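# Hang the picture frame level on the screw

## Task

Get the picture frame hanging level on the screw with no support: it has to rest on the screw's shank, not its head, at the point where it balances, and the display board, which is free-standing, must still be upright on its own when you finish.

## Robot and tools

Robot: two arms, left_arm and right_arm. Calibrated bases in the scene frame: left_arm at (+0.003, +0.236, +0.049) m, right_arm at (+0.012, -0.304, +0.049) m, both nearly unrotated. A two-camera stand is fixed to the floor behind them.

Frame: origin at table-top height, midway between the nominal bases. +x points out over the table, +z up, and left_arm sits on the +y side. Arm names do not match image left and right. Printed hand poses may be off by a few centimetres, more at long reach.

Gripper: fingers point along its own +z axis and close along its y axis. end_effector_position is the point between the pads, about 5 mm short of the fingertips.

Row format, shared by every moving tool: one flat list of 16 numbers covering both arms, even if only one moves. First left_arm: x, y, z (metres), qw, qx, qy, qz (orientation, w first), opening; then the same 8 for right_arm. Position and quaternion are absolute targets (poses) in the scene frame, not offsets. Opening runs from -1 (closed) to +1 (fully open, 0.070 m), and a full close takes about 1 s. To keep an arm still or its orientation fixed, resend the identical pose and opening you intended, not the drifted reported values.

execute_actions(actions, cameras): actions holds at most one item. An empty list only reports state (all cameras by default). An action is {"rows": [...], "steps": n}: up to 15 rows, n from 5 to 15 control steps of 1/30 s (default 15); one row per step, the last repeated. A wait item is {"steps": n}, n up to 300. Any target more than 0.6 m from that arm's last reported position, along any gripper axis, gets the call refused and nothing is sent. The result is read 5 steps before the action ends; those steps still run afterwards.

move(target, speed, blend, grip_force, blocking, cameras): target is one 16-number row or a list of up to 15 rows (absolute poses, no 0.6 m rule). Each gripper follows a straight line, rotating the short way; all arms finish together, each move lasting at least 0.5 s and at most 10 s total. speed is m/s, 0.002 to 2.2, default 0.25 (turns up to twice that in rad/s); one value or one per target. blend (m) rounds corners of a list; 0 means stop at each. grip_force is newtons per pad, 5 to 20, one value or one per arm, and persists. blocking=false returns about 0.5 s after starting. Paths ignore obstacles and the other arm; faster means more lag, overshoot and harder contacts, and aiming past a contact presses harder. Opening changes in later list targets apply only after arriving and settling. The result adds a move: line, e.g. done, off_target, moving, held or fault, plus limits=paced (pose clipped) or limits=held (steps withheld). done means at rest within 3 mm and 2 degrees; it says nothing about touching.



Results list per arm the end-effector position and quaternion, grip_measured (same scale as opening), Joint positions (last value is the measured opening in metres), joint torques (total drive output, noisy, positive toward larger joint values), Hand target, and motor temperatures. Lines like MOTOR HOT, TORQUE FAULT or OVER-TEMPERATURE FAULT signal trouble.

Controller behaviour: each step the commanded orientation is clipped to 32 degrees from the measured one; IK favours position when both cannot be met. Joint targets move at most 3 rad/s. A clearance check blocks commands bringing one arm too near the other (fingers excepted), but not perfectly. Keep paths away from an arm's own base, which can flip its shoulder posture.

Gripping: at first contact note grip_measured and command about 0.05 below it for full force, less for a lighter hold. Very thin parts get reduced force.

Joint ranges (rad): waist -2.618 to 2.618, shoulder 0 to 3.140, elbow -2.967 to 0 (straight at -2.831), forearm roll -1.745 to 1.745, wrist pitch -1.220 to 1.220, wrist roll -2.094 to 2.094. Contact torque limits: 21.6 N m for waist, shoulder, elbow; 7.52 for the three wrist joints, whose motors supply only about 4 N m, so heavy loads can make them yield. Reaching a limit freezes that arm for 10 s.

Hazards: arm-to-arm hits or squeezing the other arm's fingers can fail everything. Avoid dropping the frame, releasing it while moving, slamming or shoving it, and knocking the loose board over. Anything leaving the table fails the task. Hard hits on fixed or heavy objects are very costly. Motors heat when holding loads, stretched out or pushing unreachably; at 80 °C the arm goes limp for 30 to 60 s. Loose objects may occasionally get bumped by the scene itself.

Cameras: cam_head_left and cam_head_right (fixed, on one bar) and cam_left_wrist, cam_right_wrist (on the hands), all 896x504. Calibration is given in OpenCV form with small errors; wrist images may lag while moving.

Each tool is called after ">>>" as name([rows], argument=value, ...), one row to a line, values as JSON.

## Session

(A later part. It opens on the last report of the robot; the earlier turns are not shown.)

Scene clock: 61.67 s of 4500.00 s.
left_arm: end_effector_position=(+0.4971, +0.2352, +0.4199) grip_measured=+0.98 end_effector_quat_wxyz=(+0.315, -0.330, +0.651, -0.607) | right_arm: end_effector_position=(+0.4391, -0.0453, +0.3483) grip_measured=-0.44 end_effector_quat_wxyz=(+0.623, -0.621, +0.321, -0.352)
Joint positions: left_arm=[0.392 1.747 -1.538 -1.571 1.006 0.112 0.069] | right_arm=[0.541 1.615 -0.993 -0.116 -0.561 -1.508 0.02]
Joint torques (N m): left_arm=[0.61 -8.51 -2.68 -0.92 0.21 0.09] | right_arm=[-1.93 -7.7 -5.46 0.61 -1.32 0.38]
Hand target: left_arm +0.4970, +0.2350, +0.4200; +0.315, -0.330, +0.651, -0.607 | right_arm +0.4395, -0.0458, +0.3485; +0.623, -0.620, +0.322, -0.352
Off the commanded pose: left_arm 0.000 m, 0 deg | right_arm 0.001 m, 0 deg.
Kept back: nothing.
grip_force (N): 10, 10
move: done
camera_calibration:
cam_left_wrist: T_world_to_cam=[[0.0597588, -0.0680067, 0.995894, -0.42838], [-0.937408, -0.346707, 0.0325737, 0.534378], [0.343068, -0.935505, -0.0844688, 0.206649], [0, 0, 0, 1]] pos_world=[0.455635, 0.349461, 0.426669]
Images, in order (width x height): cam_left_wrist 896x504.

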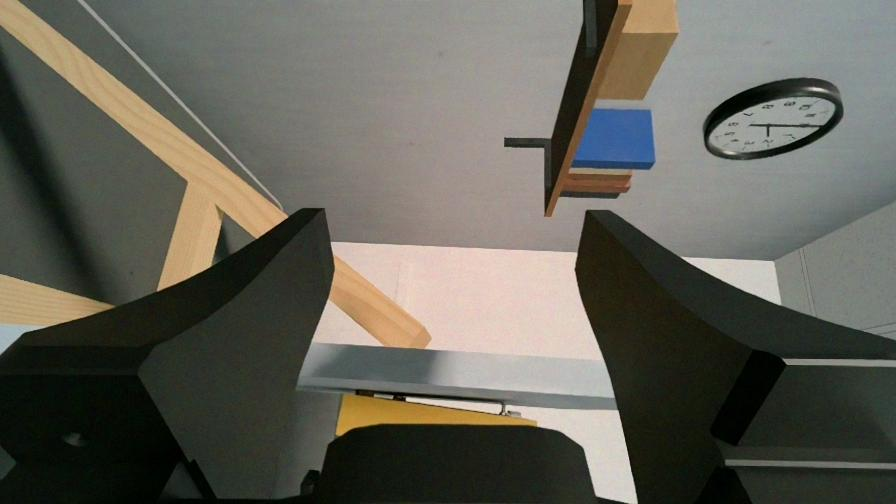

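>>> move(target=[0.497,0.235,0.42,0.315,-0.330,0.651,-0.607,1, 0.4387,-0.0458,0.3497,0.6173,-0.6262,0.3324,-0.3415,-0.62], speed=0.06, cameras=["cam_left_wrist"])

>>> zoom_image(camera="cam_left_wrist", region=[470, 350, 550, 420])

>>> zoom_image(camera="cam_left_wrist", region=[325, 340, 565, 430])

Scene clock: 63.17 s of 4500.00 s.
left_arm: end_effector_position=(+0.4971, +0.2352, +0.4199) grip_measured=+0.98 end_effector_quat_wxyz=(+0.315, -0.330, +0.651, -0.607) | right_arm: end_effector_position=(+0.4391, -0.0464, +0.3492) grip_measured=-0.43 end_effector_quat_wxyz=(+0.617, -0.626, +0.333, -0.341)
Joint positions: left_arm=[0.392 1.747 -1.538 -1.571 1.006 0.112 0.069] | right_arm=[0.54 1.601 -1.01 -0.123 -0.501 -1.479 0.02]
Joint torques (N m): left_arm=[0.58 -8.16 -2.84 -0.87 0.21 0.09] | right_arm=[-0.32 -7.98 -5.84 0.37 -1.33 0.4]
Hand target: left_arm +0.4970, +0.2350, +0.4200; +0.315, -0.330, +0.651, -0.607 | right_arm +0.4387, -0.0458, +0.3497; +0.617, -0.626, +0.332, -0.341
Off the commanded pose: left_arm 0.000 m, 0 deg | right_arm 0.001 m, 0 deg.
Kept back: nothing.
grip_force (N): 10, 10
move: done
camera_calibration:
cam_left_wrist: T_world_to_cam=[[0.0597588, -0.0680067, 0.995894, -0.42838], [-0.937408, -0.346707, 0.0325737, 0.534378], [0.343068, -0.935505, -0.0844688, 0.206649], [0, 0, 0, 1]] pos_world=[0.455635, 0.349461, 0.426669]
Images, in order (width x height): cam_left_wrist 896x504.

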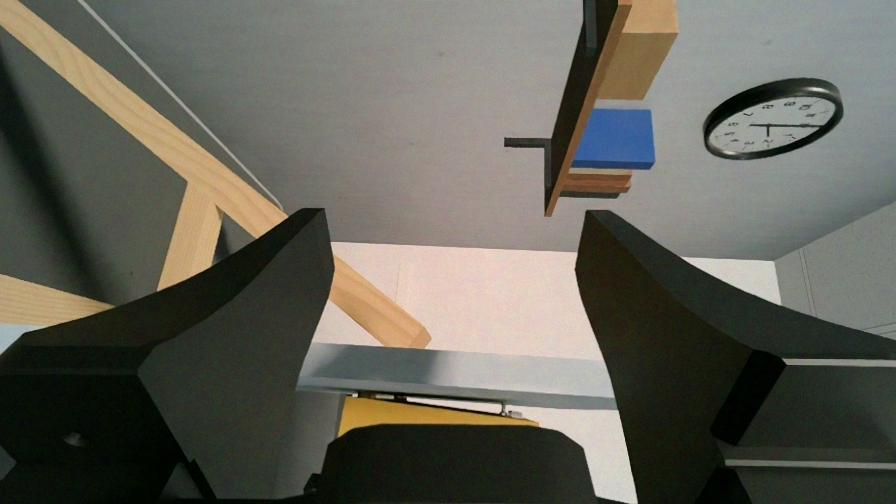

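Scaled by 6.300 from the camera's 896x504 image, which has a finer 1280x720 frame.

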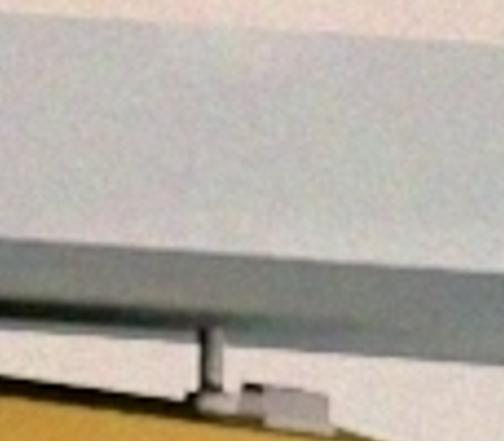

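Scaled by 2.100 from the camera's 896x504 image, which has a finer 1280x720 frame.

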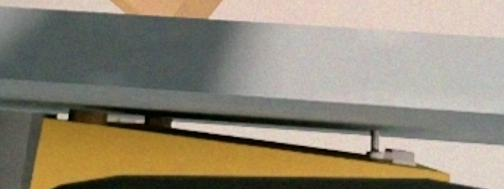

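>>> zoom_image(camera="cam_left_wrist", region=[495, 398, 531, 420])

Scaled by 14.000 from the camera's 896x504 image, which has a finer 1280x720 frame.

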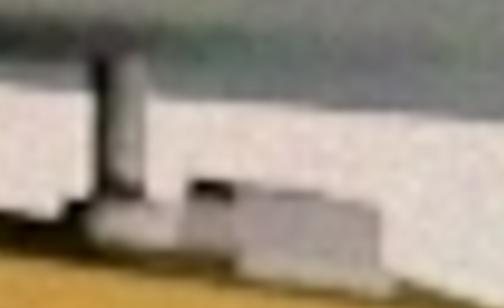

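>>> wait(seconds=0.05, cameras=["cam_right_wrist","cam_head_left","cam_head_right"])

>>> zoom_image(camera="cam_head_left", region=[410, 20, 550, 120])

>>> zoom_image(camera="cam_head_right", region=[390, 10, 530, 110])

Scene clock: 65.07 s of 4500.00 s.
left_arm: end_effector_position=(+0.4971, +0.2352, +0.4199) grip_measured=+0.98 end_effector_quat_wxyz=(+0.315, -0.330, +0.651, -0.607) | right_arm: end_effector_position=(+0.4389, -0.0460, +0.3494) grip_measured=-0.43 end_effector_quat_wxyz=(+0.617, -0.626, +0.333, -0.341)
Joint positions: left_arm=[0.392 1.747 -1.538 -1.571 1.006 0.112 0.069] | right_arm=[0.541 1.601 -1.01 -0.123 -0.502 -1.479 0.02]
Joint torques (N m): left_arm=[0.43 -8.32 -2.7 -0.91 0.23 0.1] | right_arm=[0.16 -8.12 -5.82 0.2 -1.34 0.08]
Hand target: left_arm +0.4970, +0.2350, +0.4200; +0.315, -0.330, +0.651, -0.607 | right_arm +0.4387, -0.0458, +0.3497; +0.617, -0.626, +0.332, -0.341
Off the commanded pose: left_arm 0.000 m, 0 deg | right_arm 0.000 m, 0 deg.
Steps of this call (1-57: nothing new was sent). Readings (end_effector_position of left_arm | right_arm):
1: (+0.4971, +0.2352, +0.4199) | (+0.4391, -0.0464, +0.3492)
2: (+0.4971, +0.2352, +0.4199) | (+0.4391, -0.0464, +0.3492)
4: (+0.4971, +0.2352, +0.4199) | (+0.4389, -0.0460, +0.3494)
8: (+0.4971, +0.2352, +0.4199) | (+0.4389, -0.0460, +0.3494)
57: the state above
grip_force (N): 10, 10
camera_calibration:
cam_right_wrist: T_world_to_cam=[[0.00859602, -0.0207546, 0.999748, -0.353427], [-0.0797593, -0.996613, -0.0200038, -0.0101637], [0.996777, -0.0795672, -0.0102223, -0.319227], [0, 0, 0, 1]] pos_world=[0.320425, -0.0428646, 0.349871]
Images, in order (width x height): cam_head_left 896x504, cam_head_right 896x504, cam_right_wrist 896x504.

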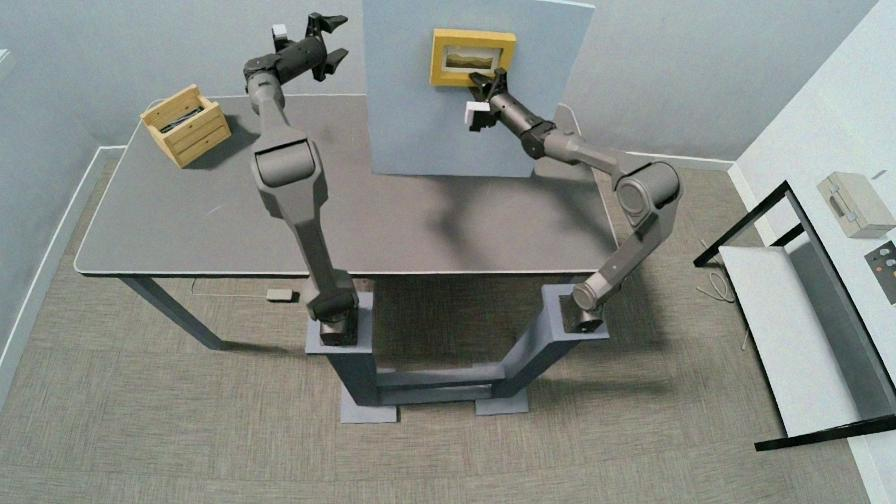

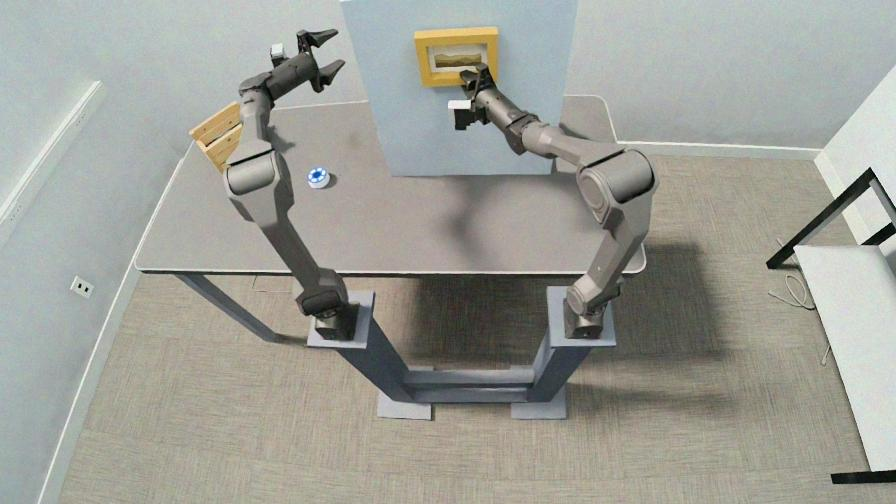

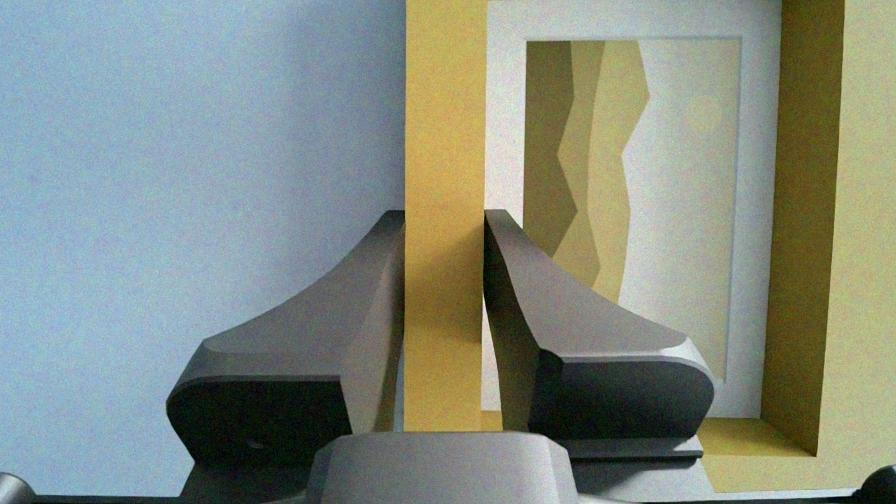

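Scaled by 3.600 from the camera's 896x504 image, which has a finer 1280x720 frame.

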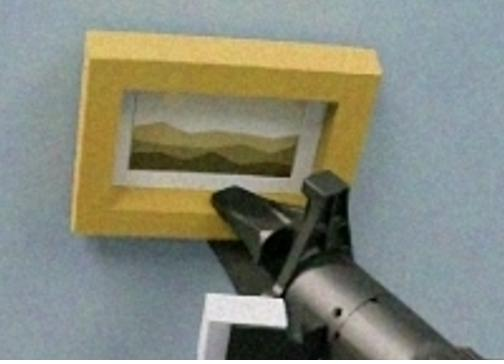

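Scaled by 3.600 from the camera's 896x504 image, which has a finer 1280x720 frame.

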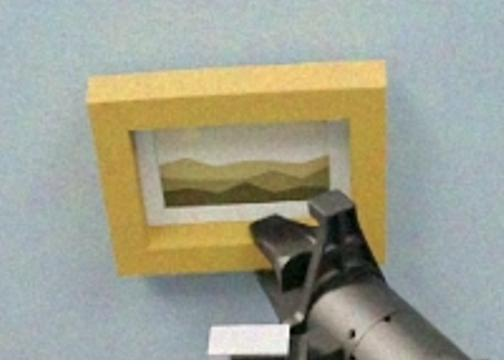

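>>> move(target=[0.497,0.235,0.42,0.315,-0.330,0.651,-0.607,1, 0.4385,-0.0458,0.3540,0.6173,-0.6262,0.3324,-0.3415,-0.62], speed=0.06, cameras=["cam_left_wrist","cam_right_wrist"])

>>> zoom_image(camera="cam_left_wrist", region=[488, 388, 548, 424])

>>> zoom_image(camera="cam_left_wrist", region=[325, 340, 565, 430])

Scene clock: 66.63 s of 4500.00 s.
left_arm: end_effector_position=(+0.4971, +0.2352, +0.4199) grip_measured=+0.98 end_effector_quat_wxyz=(+0.315, -0.330, +0.651, -0.607) | right_arm: end_effector_position=(+0.4387, -0.0461, +0.3542) grip_measured=-0.43 end_effector_quat_wxyz=(+0.617, -0.626, +0.332, -0.342)
Joint positions: left_arm=[0.392 1.747 -1.538 -1.571 1.006 0.112 0.069] | right_arm=[0.541 1.594 -1.02 -0.127 -0.486 -1.476 0.02]
Joint torques (N m): left_arm=[0.42 -8.39 -2.66 -0.89 0.22 0.11] | right_arm=[-0.23 -7.95 -5.78 0.29 -1.13 0.51]
Hand target: left_arm +0.4970, +0.2350, +0.4200; +0.315, -0.330, +0.651, -0.607 | right_arm +0.4385, -0.0458, +0.3540; +0.617, -0.626, +0.332, -0.341
Off the commanded pose: left_arm 0.000 m, 0 deg | right_arm 0.000 m, 0 deg.
Kept back: nothing.
grip_force (N): 10, 10
move: done
camera_calibration:
cam_left_wrist: T_world_to_cam=[[0.0597588, -0.0680067, 0.995894, -0.42838], [-0.937408, -0.346707, 0.0325737, 0.534378], [0.343068, -0.935505, -0.0844688, 0.206649], [0, 0, 0, 1]] pos_world=[0.455635, 0.349461, 0.426669]
cam_right_wrist: T_world_to_cam=[[0.00650943, -0.0203737, 0.999771, -0.357257], [-0.0797222, -0.996621, -0.0197905, -0.010277], [0.996796, -0.0795752, -0.00811167, -0.319743], [0, 0, 0, 1]] pos_world=[0.320225, -0.0429645, 0.354378]
Images, in order (width x height): cam_left_wrist 896x504, cam_right_wrist 896x504.

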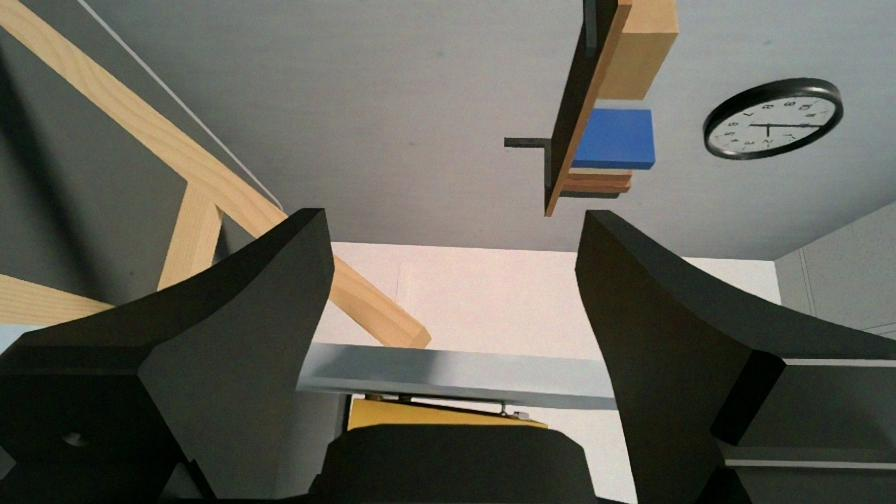

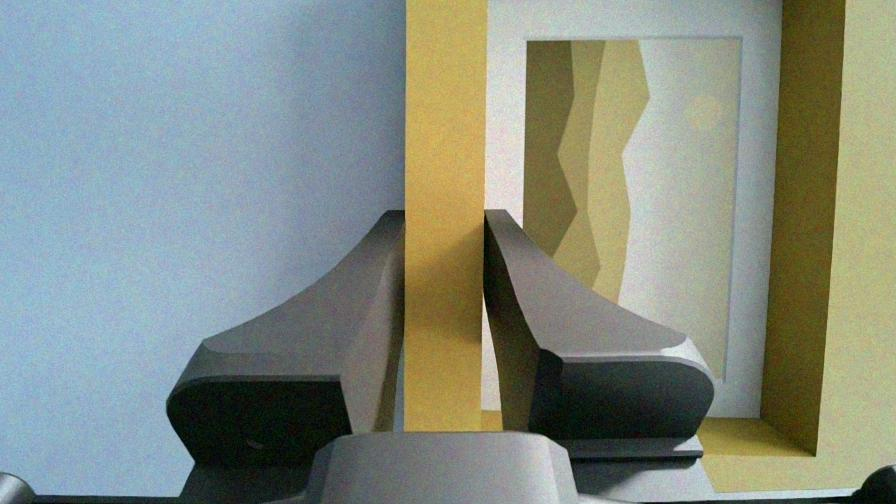

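Scaled by 8.400 from the camera's 896x504 image, which has a finer 1280x720 frame.

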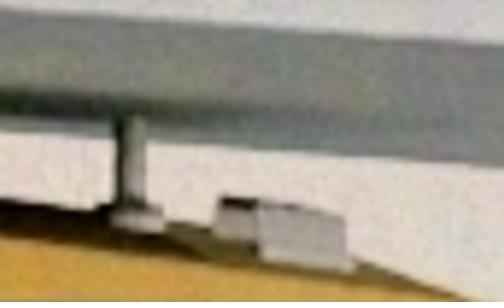

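Scaled by 2.100 from the camera's 896x504 image, which has a finer 1280x720 frame.

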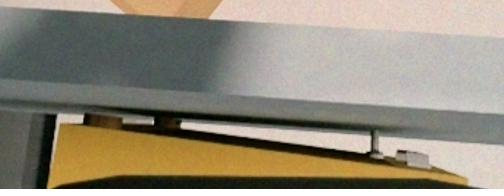

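>>> move(target=[0.497,0.235,0.42,0.315,-0.330,0.651,-0.607,1, 0.4385,-0.0458,0.3540,0.6114,-0.6321,0.3431,-0.3305,-0.68], speed=0.06, grip_force=16, cameras=["cam_left_wrist"])

>>> zoom_image(camera="cam_left_wrist", region=[488, 388, 548, 424])

>>> zoom_image(camera="cam_left_wrist", region=[335, 375, 435, 425])

Scene clock: 67.90 s of 4500.00 s.
left_arm: end_effector_position=(+0.4971, +0.2352, +0.4199) grip_measured=+0.98 end_effector_quat_wxyz=(+0.315, -0.330, +0.651, -0.607) | right_arm: end_effector_position=(+0.4383, -0.0456, +0.3537) grip_measured=-0.42 end_effector_quat_wxyz=(+0.611, -0.632, +0.343, -0.330)
Joint positions: left_arm=[0.392 1.747 -1.538 -1.571 1.006 0.112 0.069] | right_arm=[0.542 1.586 -1.038 -0.145 -0.429 -1.44 0.02]
Joint torques (N m): left_arm=[0.42 -8.55 -2.6 -0.91 0.19 0.09] | right_arm=[-2.3 -6.99 -5.59 0.8 -1.12 0.57]
Hand target: left_arm +0.4970, +0.2350, +0.4200; +0.315, -0.330, +0.651, -0.607 | right_arm +0.4385, -0.0458, +0.3540; +0.611, -0.632, +0.343, -0.330
Off the commanded pose: left_arm 0.000 m, 0 deg | right_arm 0.000 m, 0 deg.
Kept back: nothing.
grip_force (N): 16, 16
move: done
camera_calibration:
cam_left_wrist: T_world_to_cam=[[0.0597588, -0.0680067, 0.995894, -0.42838], [-0.937408, -0.346707, 0.0325737, 0.534378], [0.343068, -0.935505, -0.0844688, 0.206649], [0, 0, 0, 1]] pos_world=[0.455635, 0.349461, 0.426669]
Images, in order (width x height): cam_left_wrist 896x504.

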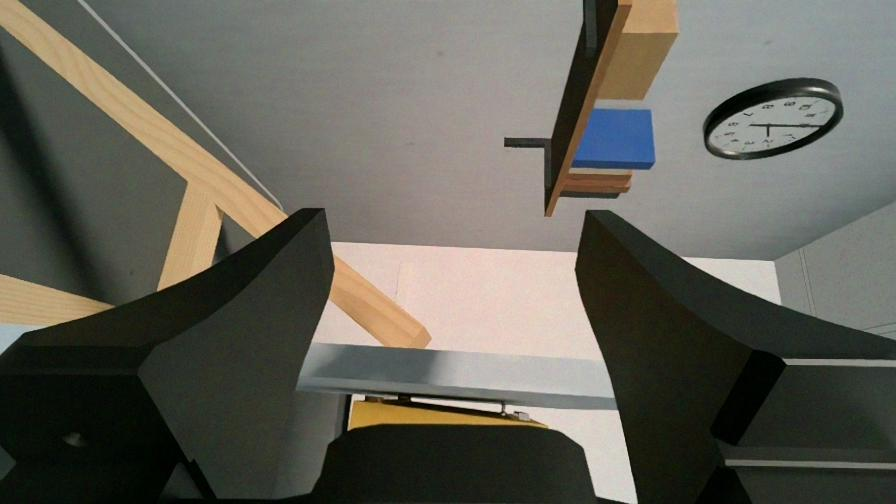

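Scaled by 8.400 from the camera's 896x504 image, which has a finer 1280x720 frame.

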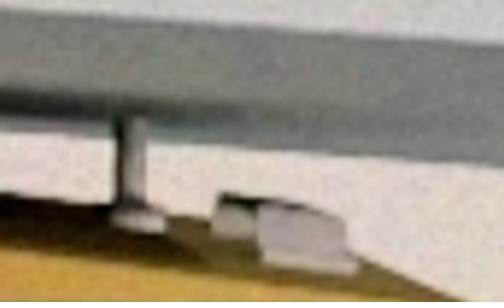

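Scaled by 5.040 from the camera's 896x504 image, which has a finer 1280x720 frame.

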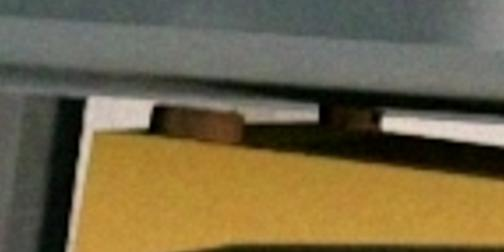

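>>> move(target=[0.497,0.235,0.42,0.315,-0.330,0.651,-0.607,1, 0.4410,-0.0458,0.3530,0.6114,-0.6321,0.3431,-0.3305,-0.68], speed=0.04, cameras=["cam_left_wrist"])

>>> zoom_image(camera="cam_left_wrist", region=[488, 388, 548, 424])

>>> zoom_image(camera="cam_left_wrist", region=[335, 375, 435, 425])

Scene clock: 69.70 s of 4500.00 s.
left_arm: end_effector_position=(+0.4971, +0.2352, +0.4199) grip_measured=+0.98 end_effector_quat_wxyz=(+0.315, -0.330, +0.651, -0.607) | right_arm: end_effector_position=(+0.4405, -0.0455, +0.3536) grip_measured=-0.41 end_effector_quat_wxyz=(+0.612, -0.632, +0.342, -0.330)
Joint positions: left_arm=[0.392 1.747 -1.538 -1.571 1.006 0.112 0.069] | right_arm=[0.538 1.593 -1.044 -0.154 -0.433 -1.432 0.021]
Joint torques (N m): left_arm=[0.5 -8.43 -2.68 -0.92 0.2 0.09] | right_arm=[-4.94 -3.32 -5.83 0.9 -0.69 0.54]
Hand target: left_arm +0.4970, +0.2350, +0.4200; +0.315, -0.330, +0.651, -0.607 | right_arm +0.4410, -0.0458, +0.3530; +0.611, -0.632, +0.343, -0.330
Off the commanded pose: left_arm 0.000 m, 0 deg | right_arm 0.001 m, 0 deg.
Kept back: nothing.
grip_force (N): 16, 16
move: done
camera_calibration:
cam_left_wrist: T_world_to_cam=[[0.0597588, -0.0680067, 0.995894, -0.42838], [-0.937408, -0.346707, 0.0325737, 0.534378], [0.343068, -0.935505, -0.0844688, 0.206649], [0, 0, 0, 1]] pos_world=[0.455635, 0.349461, 0.426669]
Images, in order (width x height): cam_left_wrist 896x504.

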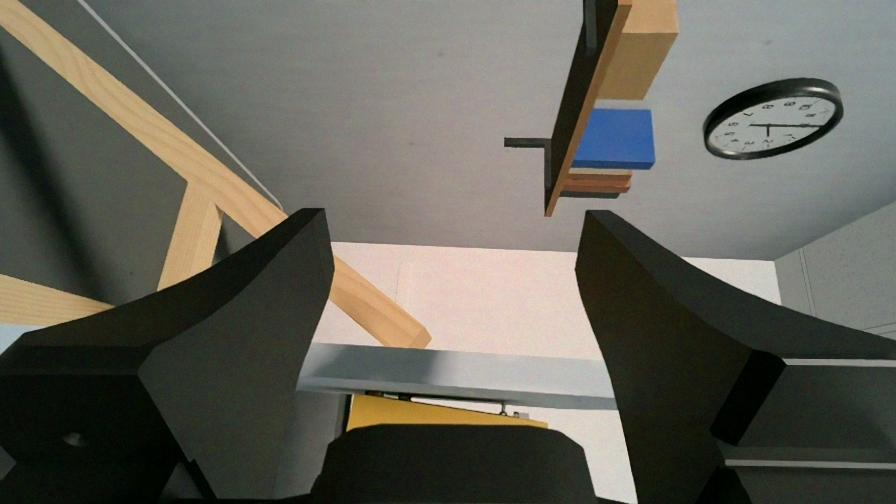

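Scaled by 8.400 from the camera's 896x504 image, which has a finer 1280x720 frame.

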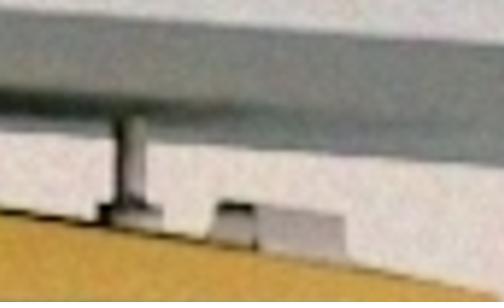

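Scaled by 5.040 from the camera's 896x504 image, which has a finer 1280x720 frame.

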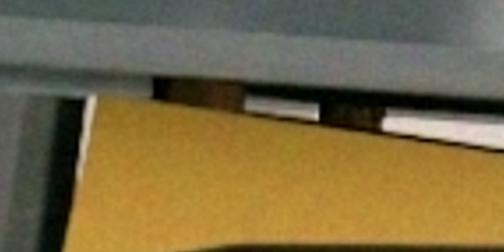

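>>> move(target=[0.497,0.235,0.42,0.315,-0.330,0.651,-0.607,1, 0.4405,-0.0458,0.3530,0.6038,-0.6391,0.3563,-0.3166,-0.72], speed=0.06, grip_force=20, cameras=["cam_left_wrist"])

>>> zoom_image(camera="cam_left_wrist", region=[488, 388, 548, 424])

>>> zoom_image(camera="cam_left_wrist", region=[335, 375, 435, 425])

Scene clock: 71.73 s of 4500.00 s.
left_arm: end_effector_position=(+0.4971, +0.2352, +0.4199) grip_measured=+0.98 end_effector_quat_wxyz=(+0.315, -0.330, +0.651, -0.607) | right_arm: end_effector_position=(+0.4409, -0.0461, +0.3519) grip_measured=-0.39 end_effector_quat_wxyz=(+0.603, -0.640, +0.357, -0.316)
Joint positions: left_arm=[0.392 1.747 -1.538 -1.571 1.006 0.112 0.069] | right_arm=[0.537 1.585 -1.066 -0.184 -0.364 -1.377 0.021]
Joint torques (N m): left_arm=[0.43 -8.41 -2.67 -0.89 0.21 0.1] | right_arm=[-4.79 -5.05 -4.68 1.02 -0.51 0.6]
Hand target: left_arm +0.4970, +0.2350, +0.4200; +0.315, -0.330, +0.651, -0.607 | right_arm +0.4405, -0.0458, +0.3530; +0.604, -0.639, +0.356, -0.317
Off the commanded pose: left_arm 0.000 m, 0 deg | right_arm 0.001 m, 0 deg.
Kept back: nothing.
move: done
camera_calibration:
cam_left_wrist: T_world_to_cam=[[0.0597588, -0.0680067, 0.995894, -0.42838], [-0.937408, -0.346707, 0.0325737, 0.534378], [0.343068, -0.935505, -0.0844688, 0.206649], [0, 0, 0, 1]] pos_world=[0.455635, 0.349461, 0.426669]
Images, in order (width x height): cam_left_wrist 896x504.

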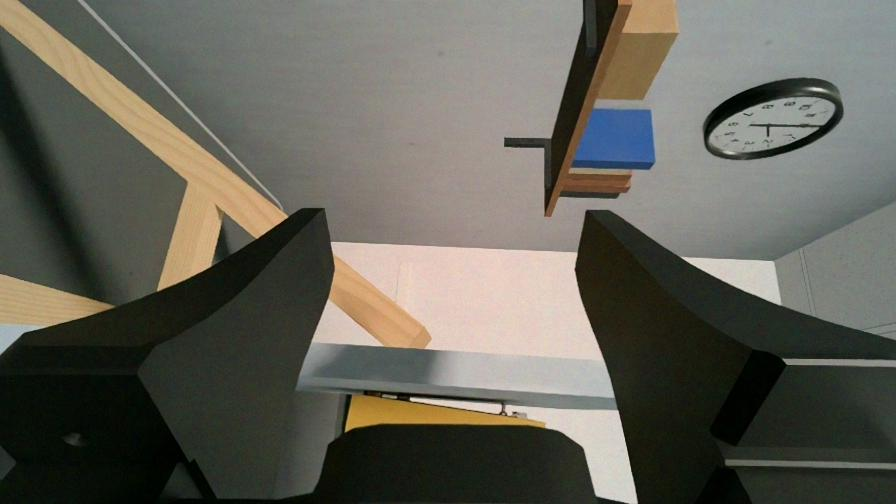

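Scaled by 8.400 from the camera's 896x504 image, which has a finer 1280x720 frame.

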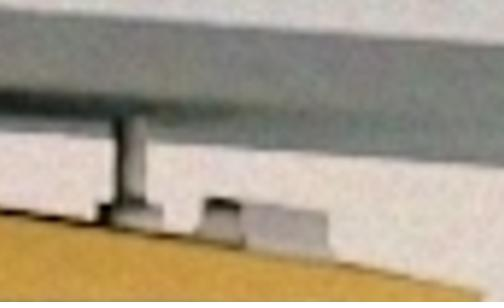

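Scaled by 5.040 from the camera's 896x504 image, which has a finer 1280x720 frame.

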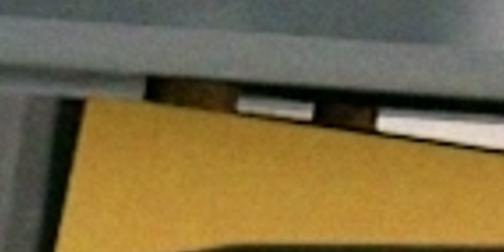

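>>> move([
  [0.40,0.30,0.46,0.315,-0.330,0.651,-0.607,-1, 0.4405,-0.0460,0.3525,0.6038,-0.6391,0.3563,-0.3166,-0.72],
  [0.34,0.08,0.48,0.5837,0.2253,0.7607,-0.1729,-1, 0.4405,-0.0460,0.3525,0.6038,-0.6391,0.3563,-0.3166,-0.72],
  [0.385,-0.035,0.468,0.5837,0.2253,0.7607,-0.1729,-1, 0.4405,-0.0460,0.3525,0.6038,-0.6391,0.3563,-0.3166,-0.72],
], speed=0.5, blend=[0.03,0.02,0], cameras=["all"])

>>> zoom_image(camera="cam_head_left", region=[410, 10, 550, 110])

>>> zoom_image(camera="cam_head_right", region=[390, 0, 530, 100])

Scene clock: 75.83 s of 4500.00 s.
left_arm: end_effector_position=(+0.3850, -0.0347, +0.4686) grip_measured=-1.00 end_effector_quat_wxyz=(+0.584, +0.225, +0.760, -0.173) | right_arm: end_effector_position=(+0.4406, -0.0460, +0.3528) grip_measured=-0.39 end_effector_quat_wxyz=(+0.604, -0.639, +0.356, -0.317)
Joint positions: left_arm=[-0.648 1.478 -1.582 0.171 0.458 -0.175 0] | right_arm=[0.537 1.585 -1.065 -0.185 -0.367 -1.377 0.021]
Joint torques (N m): left_arm=[-0.41 -4.99 -3.61 -0.1 -1.19 -0.01] | right_arm=[-3.25 -6.67 -4.64 0.83 -0.86 0.83]
Hand target: left_arm +0.3850, -0.0350, +0.4680; +0.584, +0.225, +0.761, -0.173 | right_arm +0.4405, -0.0460, +0.3525; +0.604, -0.639, +0.356, -0.317
Off the commanded pose: left_arm 0.001 m, 0 deg | right_arm 0.000 m, 0 deg.
Kept back: nothing.
move: done
camera_calibration:
cam_left_wrist: T_world_to_cam=[[-0.527531, -0.84938, -0.0162985, 0.184789], [-0.635123, 0.407057, -0.656448, 0.566805], [0.564208, -0.335945, -0.754195, 0.246248], [0, 0, 0, 1]] pos_world=[0.318537, 0.00896019, 0.560809]
cam_right_wrist: T_world_to_cam=[[0.0856005, -0.0211565, 0.996105, -0.389436], [-0.0803992, -0.996661, -0.0142592, -0.0117213], [0.99308, -0.0788654, -0.0870156, -0.292158], [0, 0, 0, 1]] pos_world=[0.32253, -0.0429624, 0.362329]

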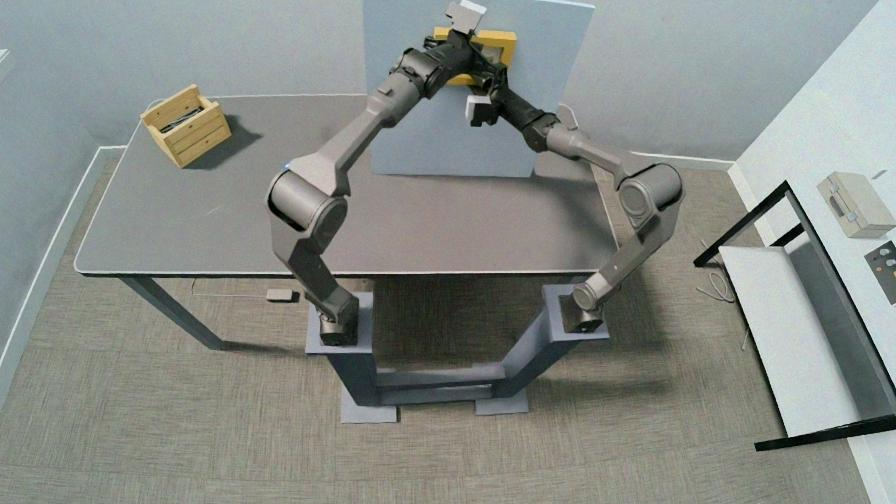

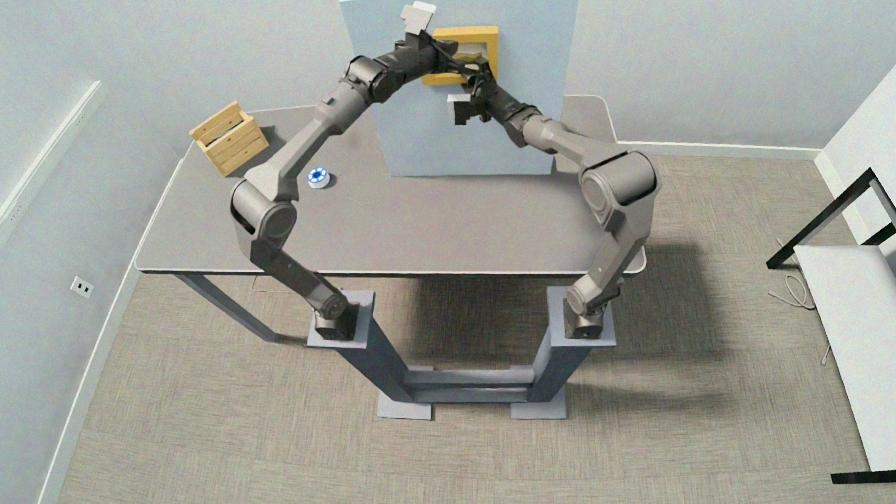

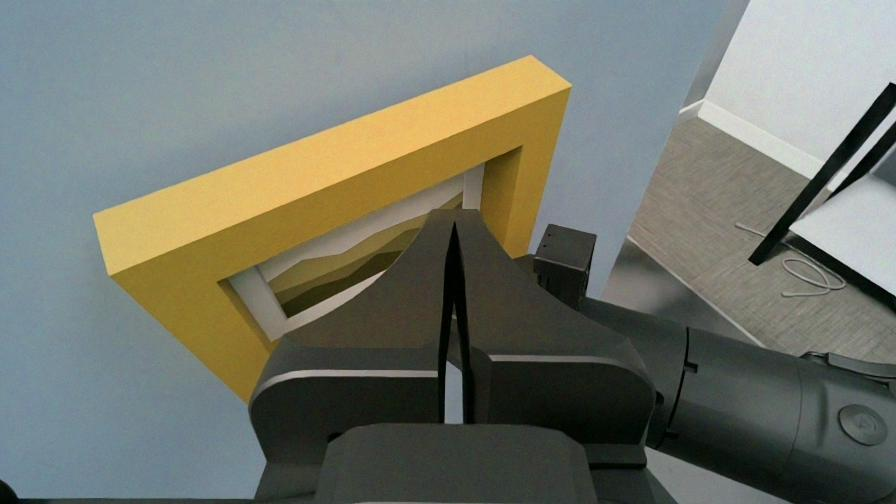

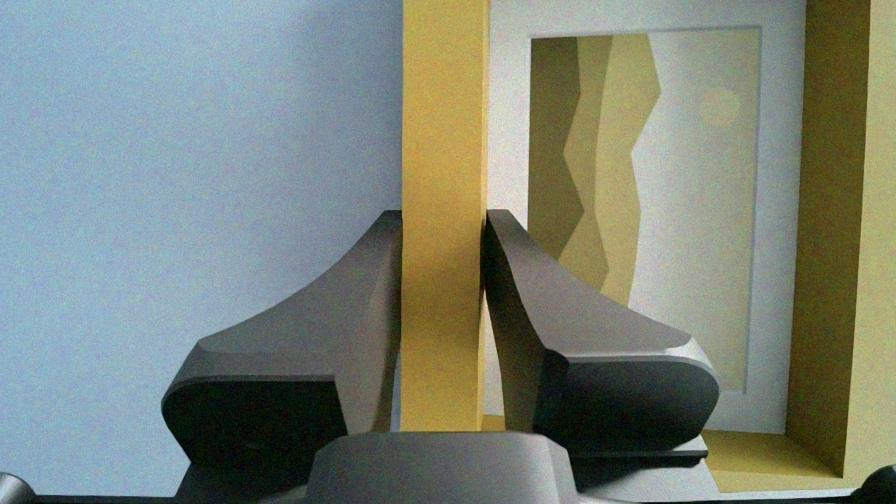

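Scaled by 3.600 from the camera's 896x504 image, which has a finer 1280x720 frame.

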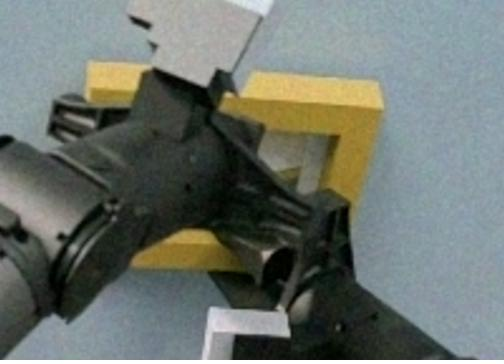

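Scaled by 3.600 from the camera's 896x504 image, which has a finer 1280x720 frame.

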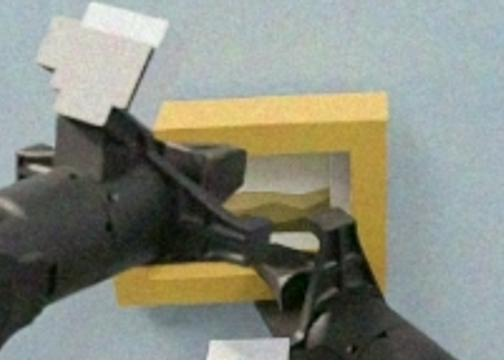

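>>> move(target=[0.412,-0.036,0.466,0.5837,0.2253,0.7607,-0.1729,-1,0.4405,-0.0460,0.3525,0.6038,-0.6391,0.3563,-0.3166,-0.72], speed=0.04, cameras=["cam_left_wrist"])

Scene clock: 78.87 s of 4500.00 s.
left_arm: end_effector_position=(+0.4123, -0.0361, +0.4656) grip_measured=-1.00 end_effector_quat_wxyz=(+0.583, +0.225, +0.761, -0.173) | right_arm: end_effector_position=(+0.4406, -0.0460, +0.3528) grip_measured=-0.39 end_effector_quat_wxyz=(+0.604, -0.639, +0.356, -0.317)
Joint positions: left_arm=[-0.592 1.558 -1.661 0.047 0.453 -0.048 0] | right_arm=[0.537 1.585 -1.065 -0.185 -0.367 -1.377 0.021]
Joint torques (N m): left_arm=[-0.2 -6.33 -3.43 0.1 -1.35 -0.18] | right_arm=[-3.26 -6.37 -4.67 0.94 -0.73 0.83]
Hand target: left_arm +0.4120, -0.0360, +0.4660; +0.584, +0.225, +0.761, -0.173 | right_arm +0.4405, -0.0460, +0.3525; +0.604, -0.639, +0.356, -0.317
Off the commanded pose: left_arm 0.000 m, 0 deg | right_arm 0.000 m, 0 deg.
Kept back: nothing.
move: done
camera_calibration:
cam_left_wrist: T_world_to_cam=[[-0.528047, -0.849042, -0.0171221, 0.198615], [-0.636084, 0.408799, -0.654431, 0.582301], [0.562639, -0.334679, -0.755928, 0.229694], [0, 0, 0, 1]] pos_world=[0.346036, 0.00746177, 0.558109]
Images, in order (width x height): cam_left_wrist 896x504.

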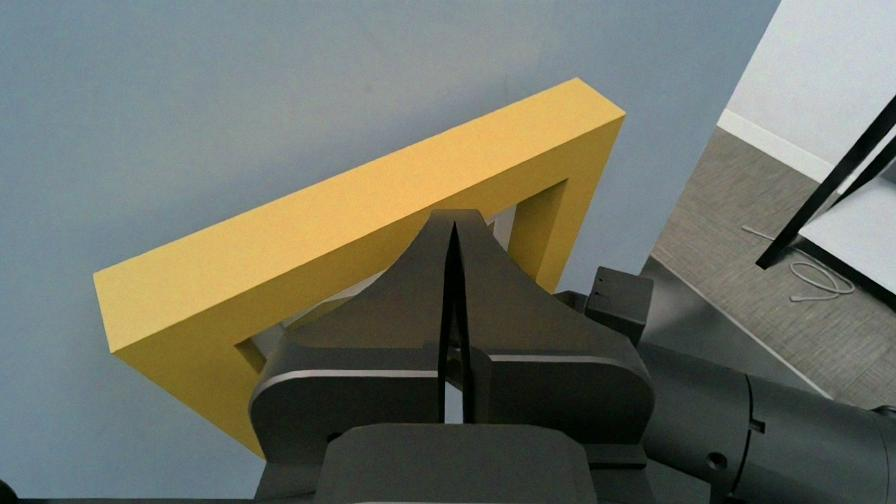

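>>> move(target=[0.420,-0.036,0.466,0.5837,0.2253,0.7607,-0.1729,-1,0.4405,-0.0460,0.3525,0.6038,-0.6391,0.3563,-0.3166,-0.72], speed=0.03, cameras=["cam_left_wrist"])

>>> move(target=[0.426,-0.036,0.466,0.5837,0.2253,0.7607,-0.1729,-1,0.4405,-0.0460,0.3525,0.6038,-0.6391,0.3563,-0.3166,-0.72], speed=0.03, cameras=["cam_left_wrist"])

Scene clock: 79.80 s of 4500.00 s.
left_arm: end_effector_position=(+0.4200, -0.0359, +0.4662) grip_measured=-1.00 end_effector_quat_wxyz=(+0.584, +0.225, +0.761, -0.173) | right_arm: end_effector_position=(+0.4406, -0.0460, +0.3528) grip_measured=-0.39 end_effector_quat_wxyz=(+0.604, -0.639, +0.356, -0.317)
Joint positions: left_arm=[-0.576 1.582 -1.689 0.012 0.456 -0.013 0] | right_arm=[0.537 1.585 -1.065 -0.185 -0.367 -1.377 0.021]
Joint torques (N m): left_arm=[0.2 -5.86 -3.64 -0.05 -1.16 -0.08] | right_arm=[-3.28 -6.27 -4.6 0.94 -0.72 0.82]
Hand target: left_arm +0.4200, -0.0360, +0.4660; +0.584, +0.225, +0.761, -0.173 | right_arm +0.4405, -0.0460, +0.3525; +0.604, -0.639, +0.356, -0.317
Off the commanded pose: left_arm 0.000 m, 0 deg | right_arm 0.000 m, 0 deg.
Kept back: nothing.
move: done
camera_calibration:
cam_left_wrist: T_world_to_cam=[[-0.527944, -0.849113, -0.0168115, 0.202595], [-0.635465, 0.408084, -0.655479, 0.587688], [0.563436, -0.335373, -0.755027, 0.225007], [0, 0, 0, 1]] pos_world=[0.353636, 0.007661, 0.558509]
Images, in order (width x height): cam_left_wrist 896x504.

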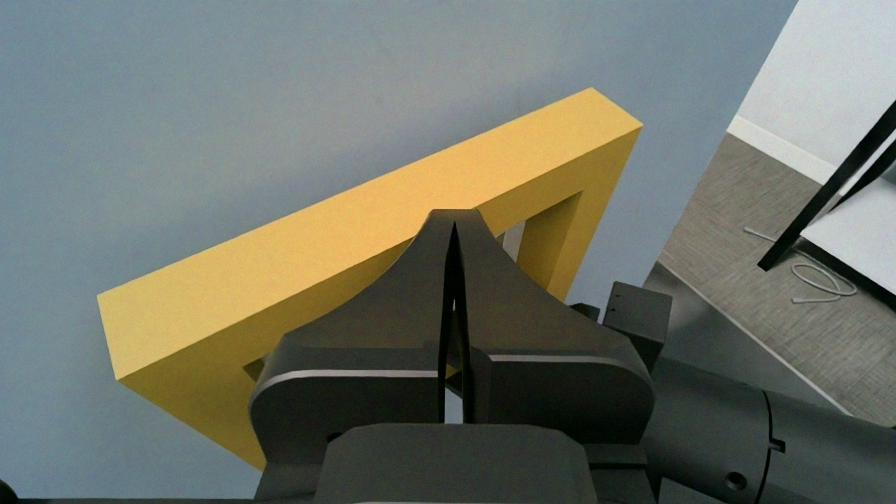

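Scene clock: 80.50 s of 4500.00 s.
left_arm: end_effector_position=(+0.4248, -0.0368, +0.4667) grip_measured=-1.00 end_effector_quat_wxyz=(+0.584, +0.226, +0.760, -0.174) | right_arm: end_effector_position=(+0.4406, -0.0461, +0.3528) grip_measured=-0.41 end_effector_quat_wxyz=(+0.604, -0.639, +0.357, -0.316)
Joint positions: left_arm=[-0.568 1.599 -1.711 -0.013 0.461 0.013 0] | right_arm=[0.537 1.585 -1.065 -0.184 -0.367 -1.377 0.021]
Joint torques (N m): left_arm=[4.94 -3.31 -3.93 0.51 -2.57 -0.04] | right_arm=[-1.68 -5.97 -4.69 0.31 -0.69 0.3]
Hand target: left_arm +0.4260, -0.0360, +0.4660; +0.584, +0.225, +0.761, -0.173 | right_arm +0.4405, -0.0460, +0.3525; +0.604, -0.639, +0.356, -0.317
Off the commanded pose: left_arm 0.002 m, 0 deg | right_arm 0.000 m, 0 deg.
Kept back: nothing.
move: done
camera_calibration:
cam_left_wrist: T_world_to_cam=[[-0.530311, -0.847647, -0.0162548, 0.205207], [-0.634356, 0.409445, -0.655704, 0.591093], [0.562461, -0.337416, -0.754843, 0.222683], [0, 0, 0, 1]] pos_world=[0.358537, 0.00706012, 0.559009]
Images, in order (width x height): cam_left_wrist 896x504.

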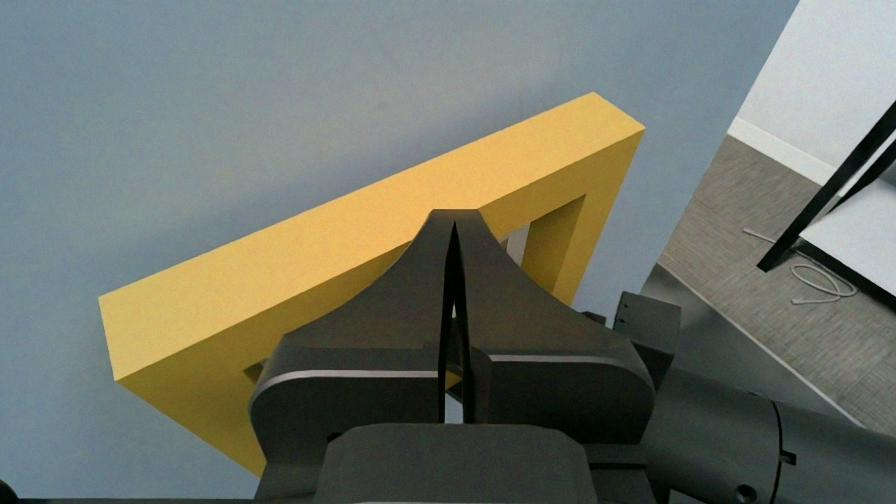

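>>> move(target=[0.4275,-0.036,0.466,0.5837,0.2253,0.7607,-0.1729,-1,0.4405,-0.0460,0.3525,0.6038,-0.6391,0.3563,-0.3166,-0.72], speed=0.03, grip_force=[20,10], cameras=["cam_left_wrist","cam_right_wrist"])

Scene clock: 81.50 s of 4500.00 s.
left_arm: end_effector_position=(+0.4270, -0.0361, +0.4668) grip_measured=-1.00 end_effector_quat_wxyz=(+0.584, +0.225, +0.760, -0.173) | right_arm: end_effector_position=(+0.4406, -0.0460, +0.3528) grip_measured=-0.41 end_effector_quat_wxyz=(+0.604, -0.639, +0.356, -0.317)
Joint positions: left_arm=[-0.563 1.604 -1.716 -0.018 0.46 0.018 0] | right_arm=[0.537 1.585 -1.065 -0.185 -0.367 -1.377 0.021]
Joint torques (N m): left_arm=[5.9 -2.01 -3.02 0.48 -1.41 0.04] | right_arm=[-0.18 -5.27 -4.46 0.13 -0.55 0.03]
Hand target: left_arm +0.4275, -0.0360, +0.4660; +0.584, +0.225, +0.761, -0.173 | right_arm +0.4405, -0.0460, +0.3525; +0.604, -0.639, +0.356, -0.317
Off the commanded pose: left_arm 0.001 m, 0 deg | right_arm 0.000 m, 0 deg.
Kept back: nothing.
grip_force (N): 20, 10
move: done
camera_calibration:
cam_left_wrist: T_world_to_cam=[[-0.528357, -0.848867, -0.0162393, 0.206072], [-0.634456, 0.407467, -0.656838, 0.592802], [0.564185, -0.336742, -0.753857, 0.220582], [0, 0, 0, 1]] pos_world=[0.360537, 0.0076598, 0.559009]
cam_right_wrist: T_world_to_cam=[[0.0856005, -0.0211565, 0.996105, -0.389436], [-0.0803992, -0.996661, -0.0142592, -0.0117213], [0.99308, -0.0788654, -0.0870156, -0.292158], [0, 0, 0, 1]] pos_world=[0.32253, -0.0429624, 0.362329]
Images, in order (width x height): cam_left_wrist 896x504, cam_right_wrist 896x504.

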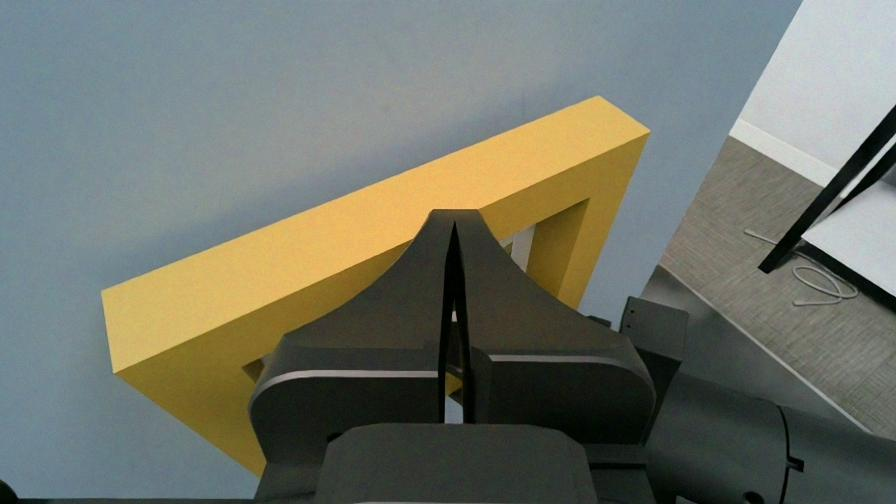

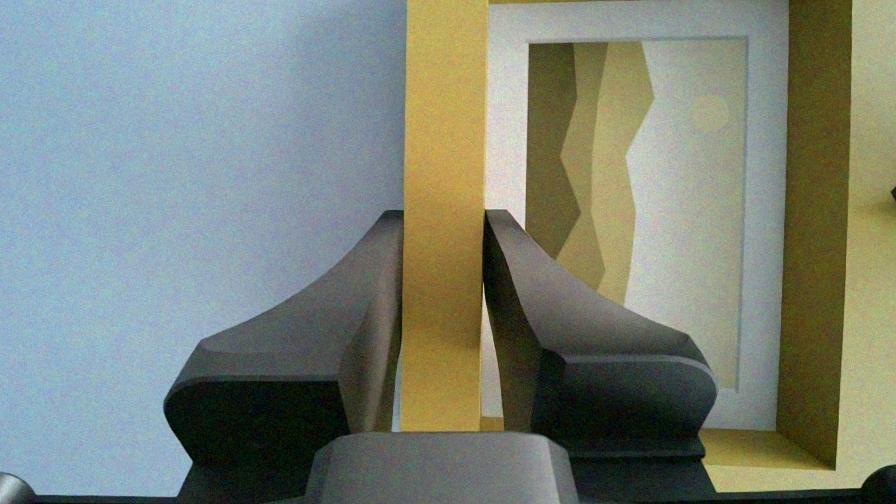

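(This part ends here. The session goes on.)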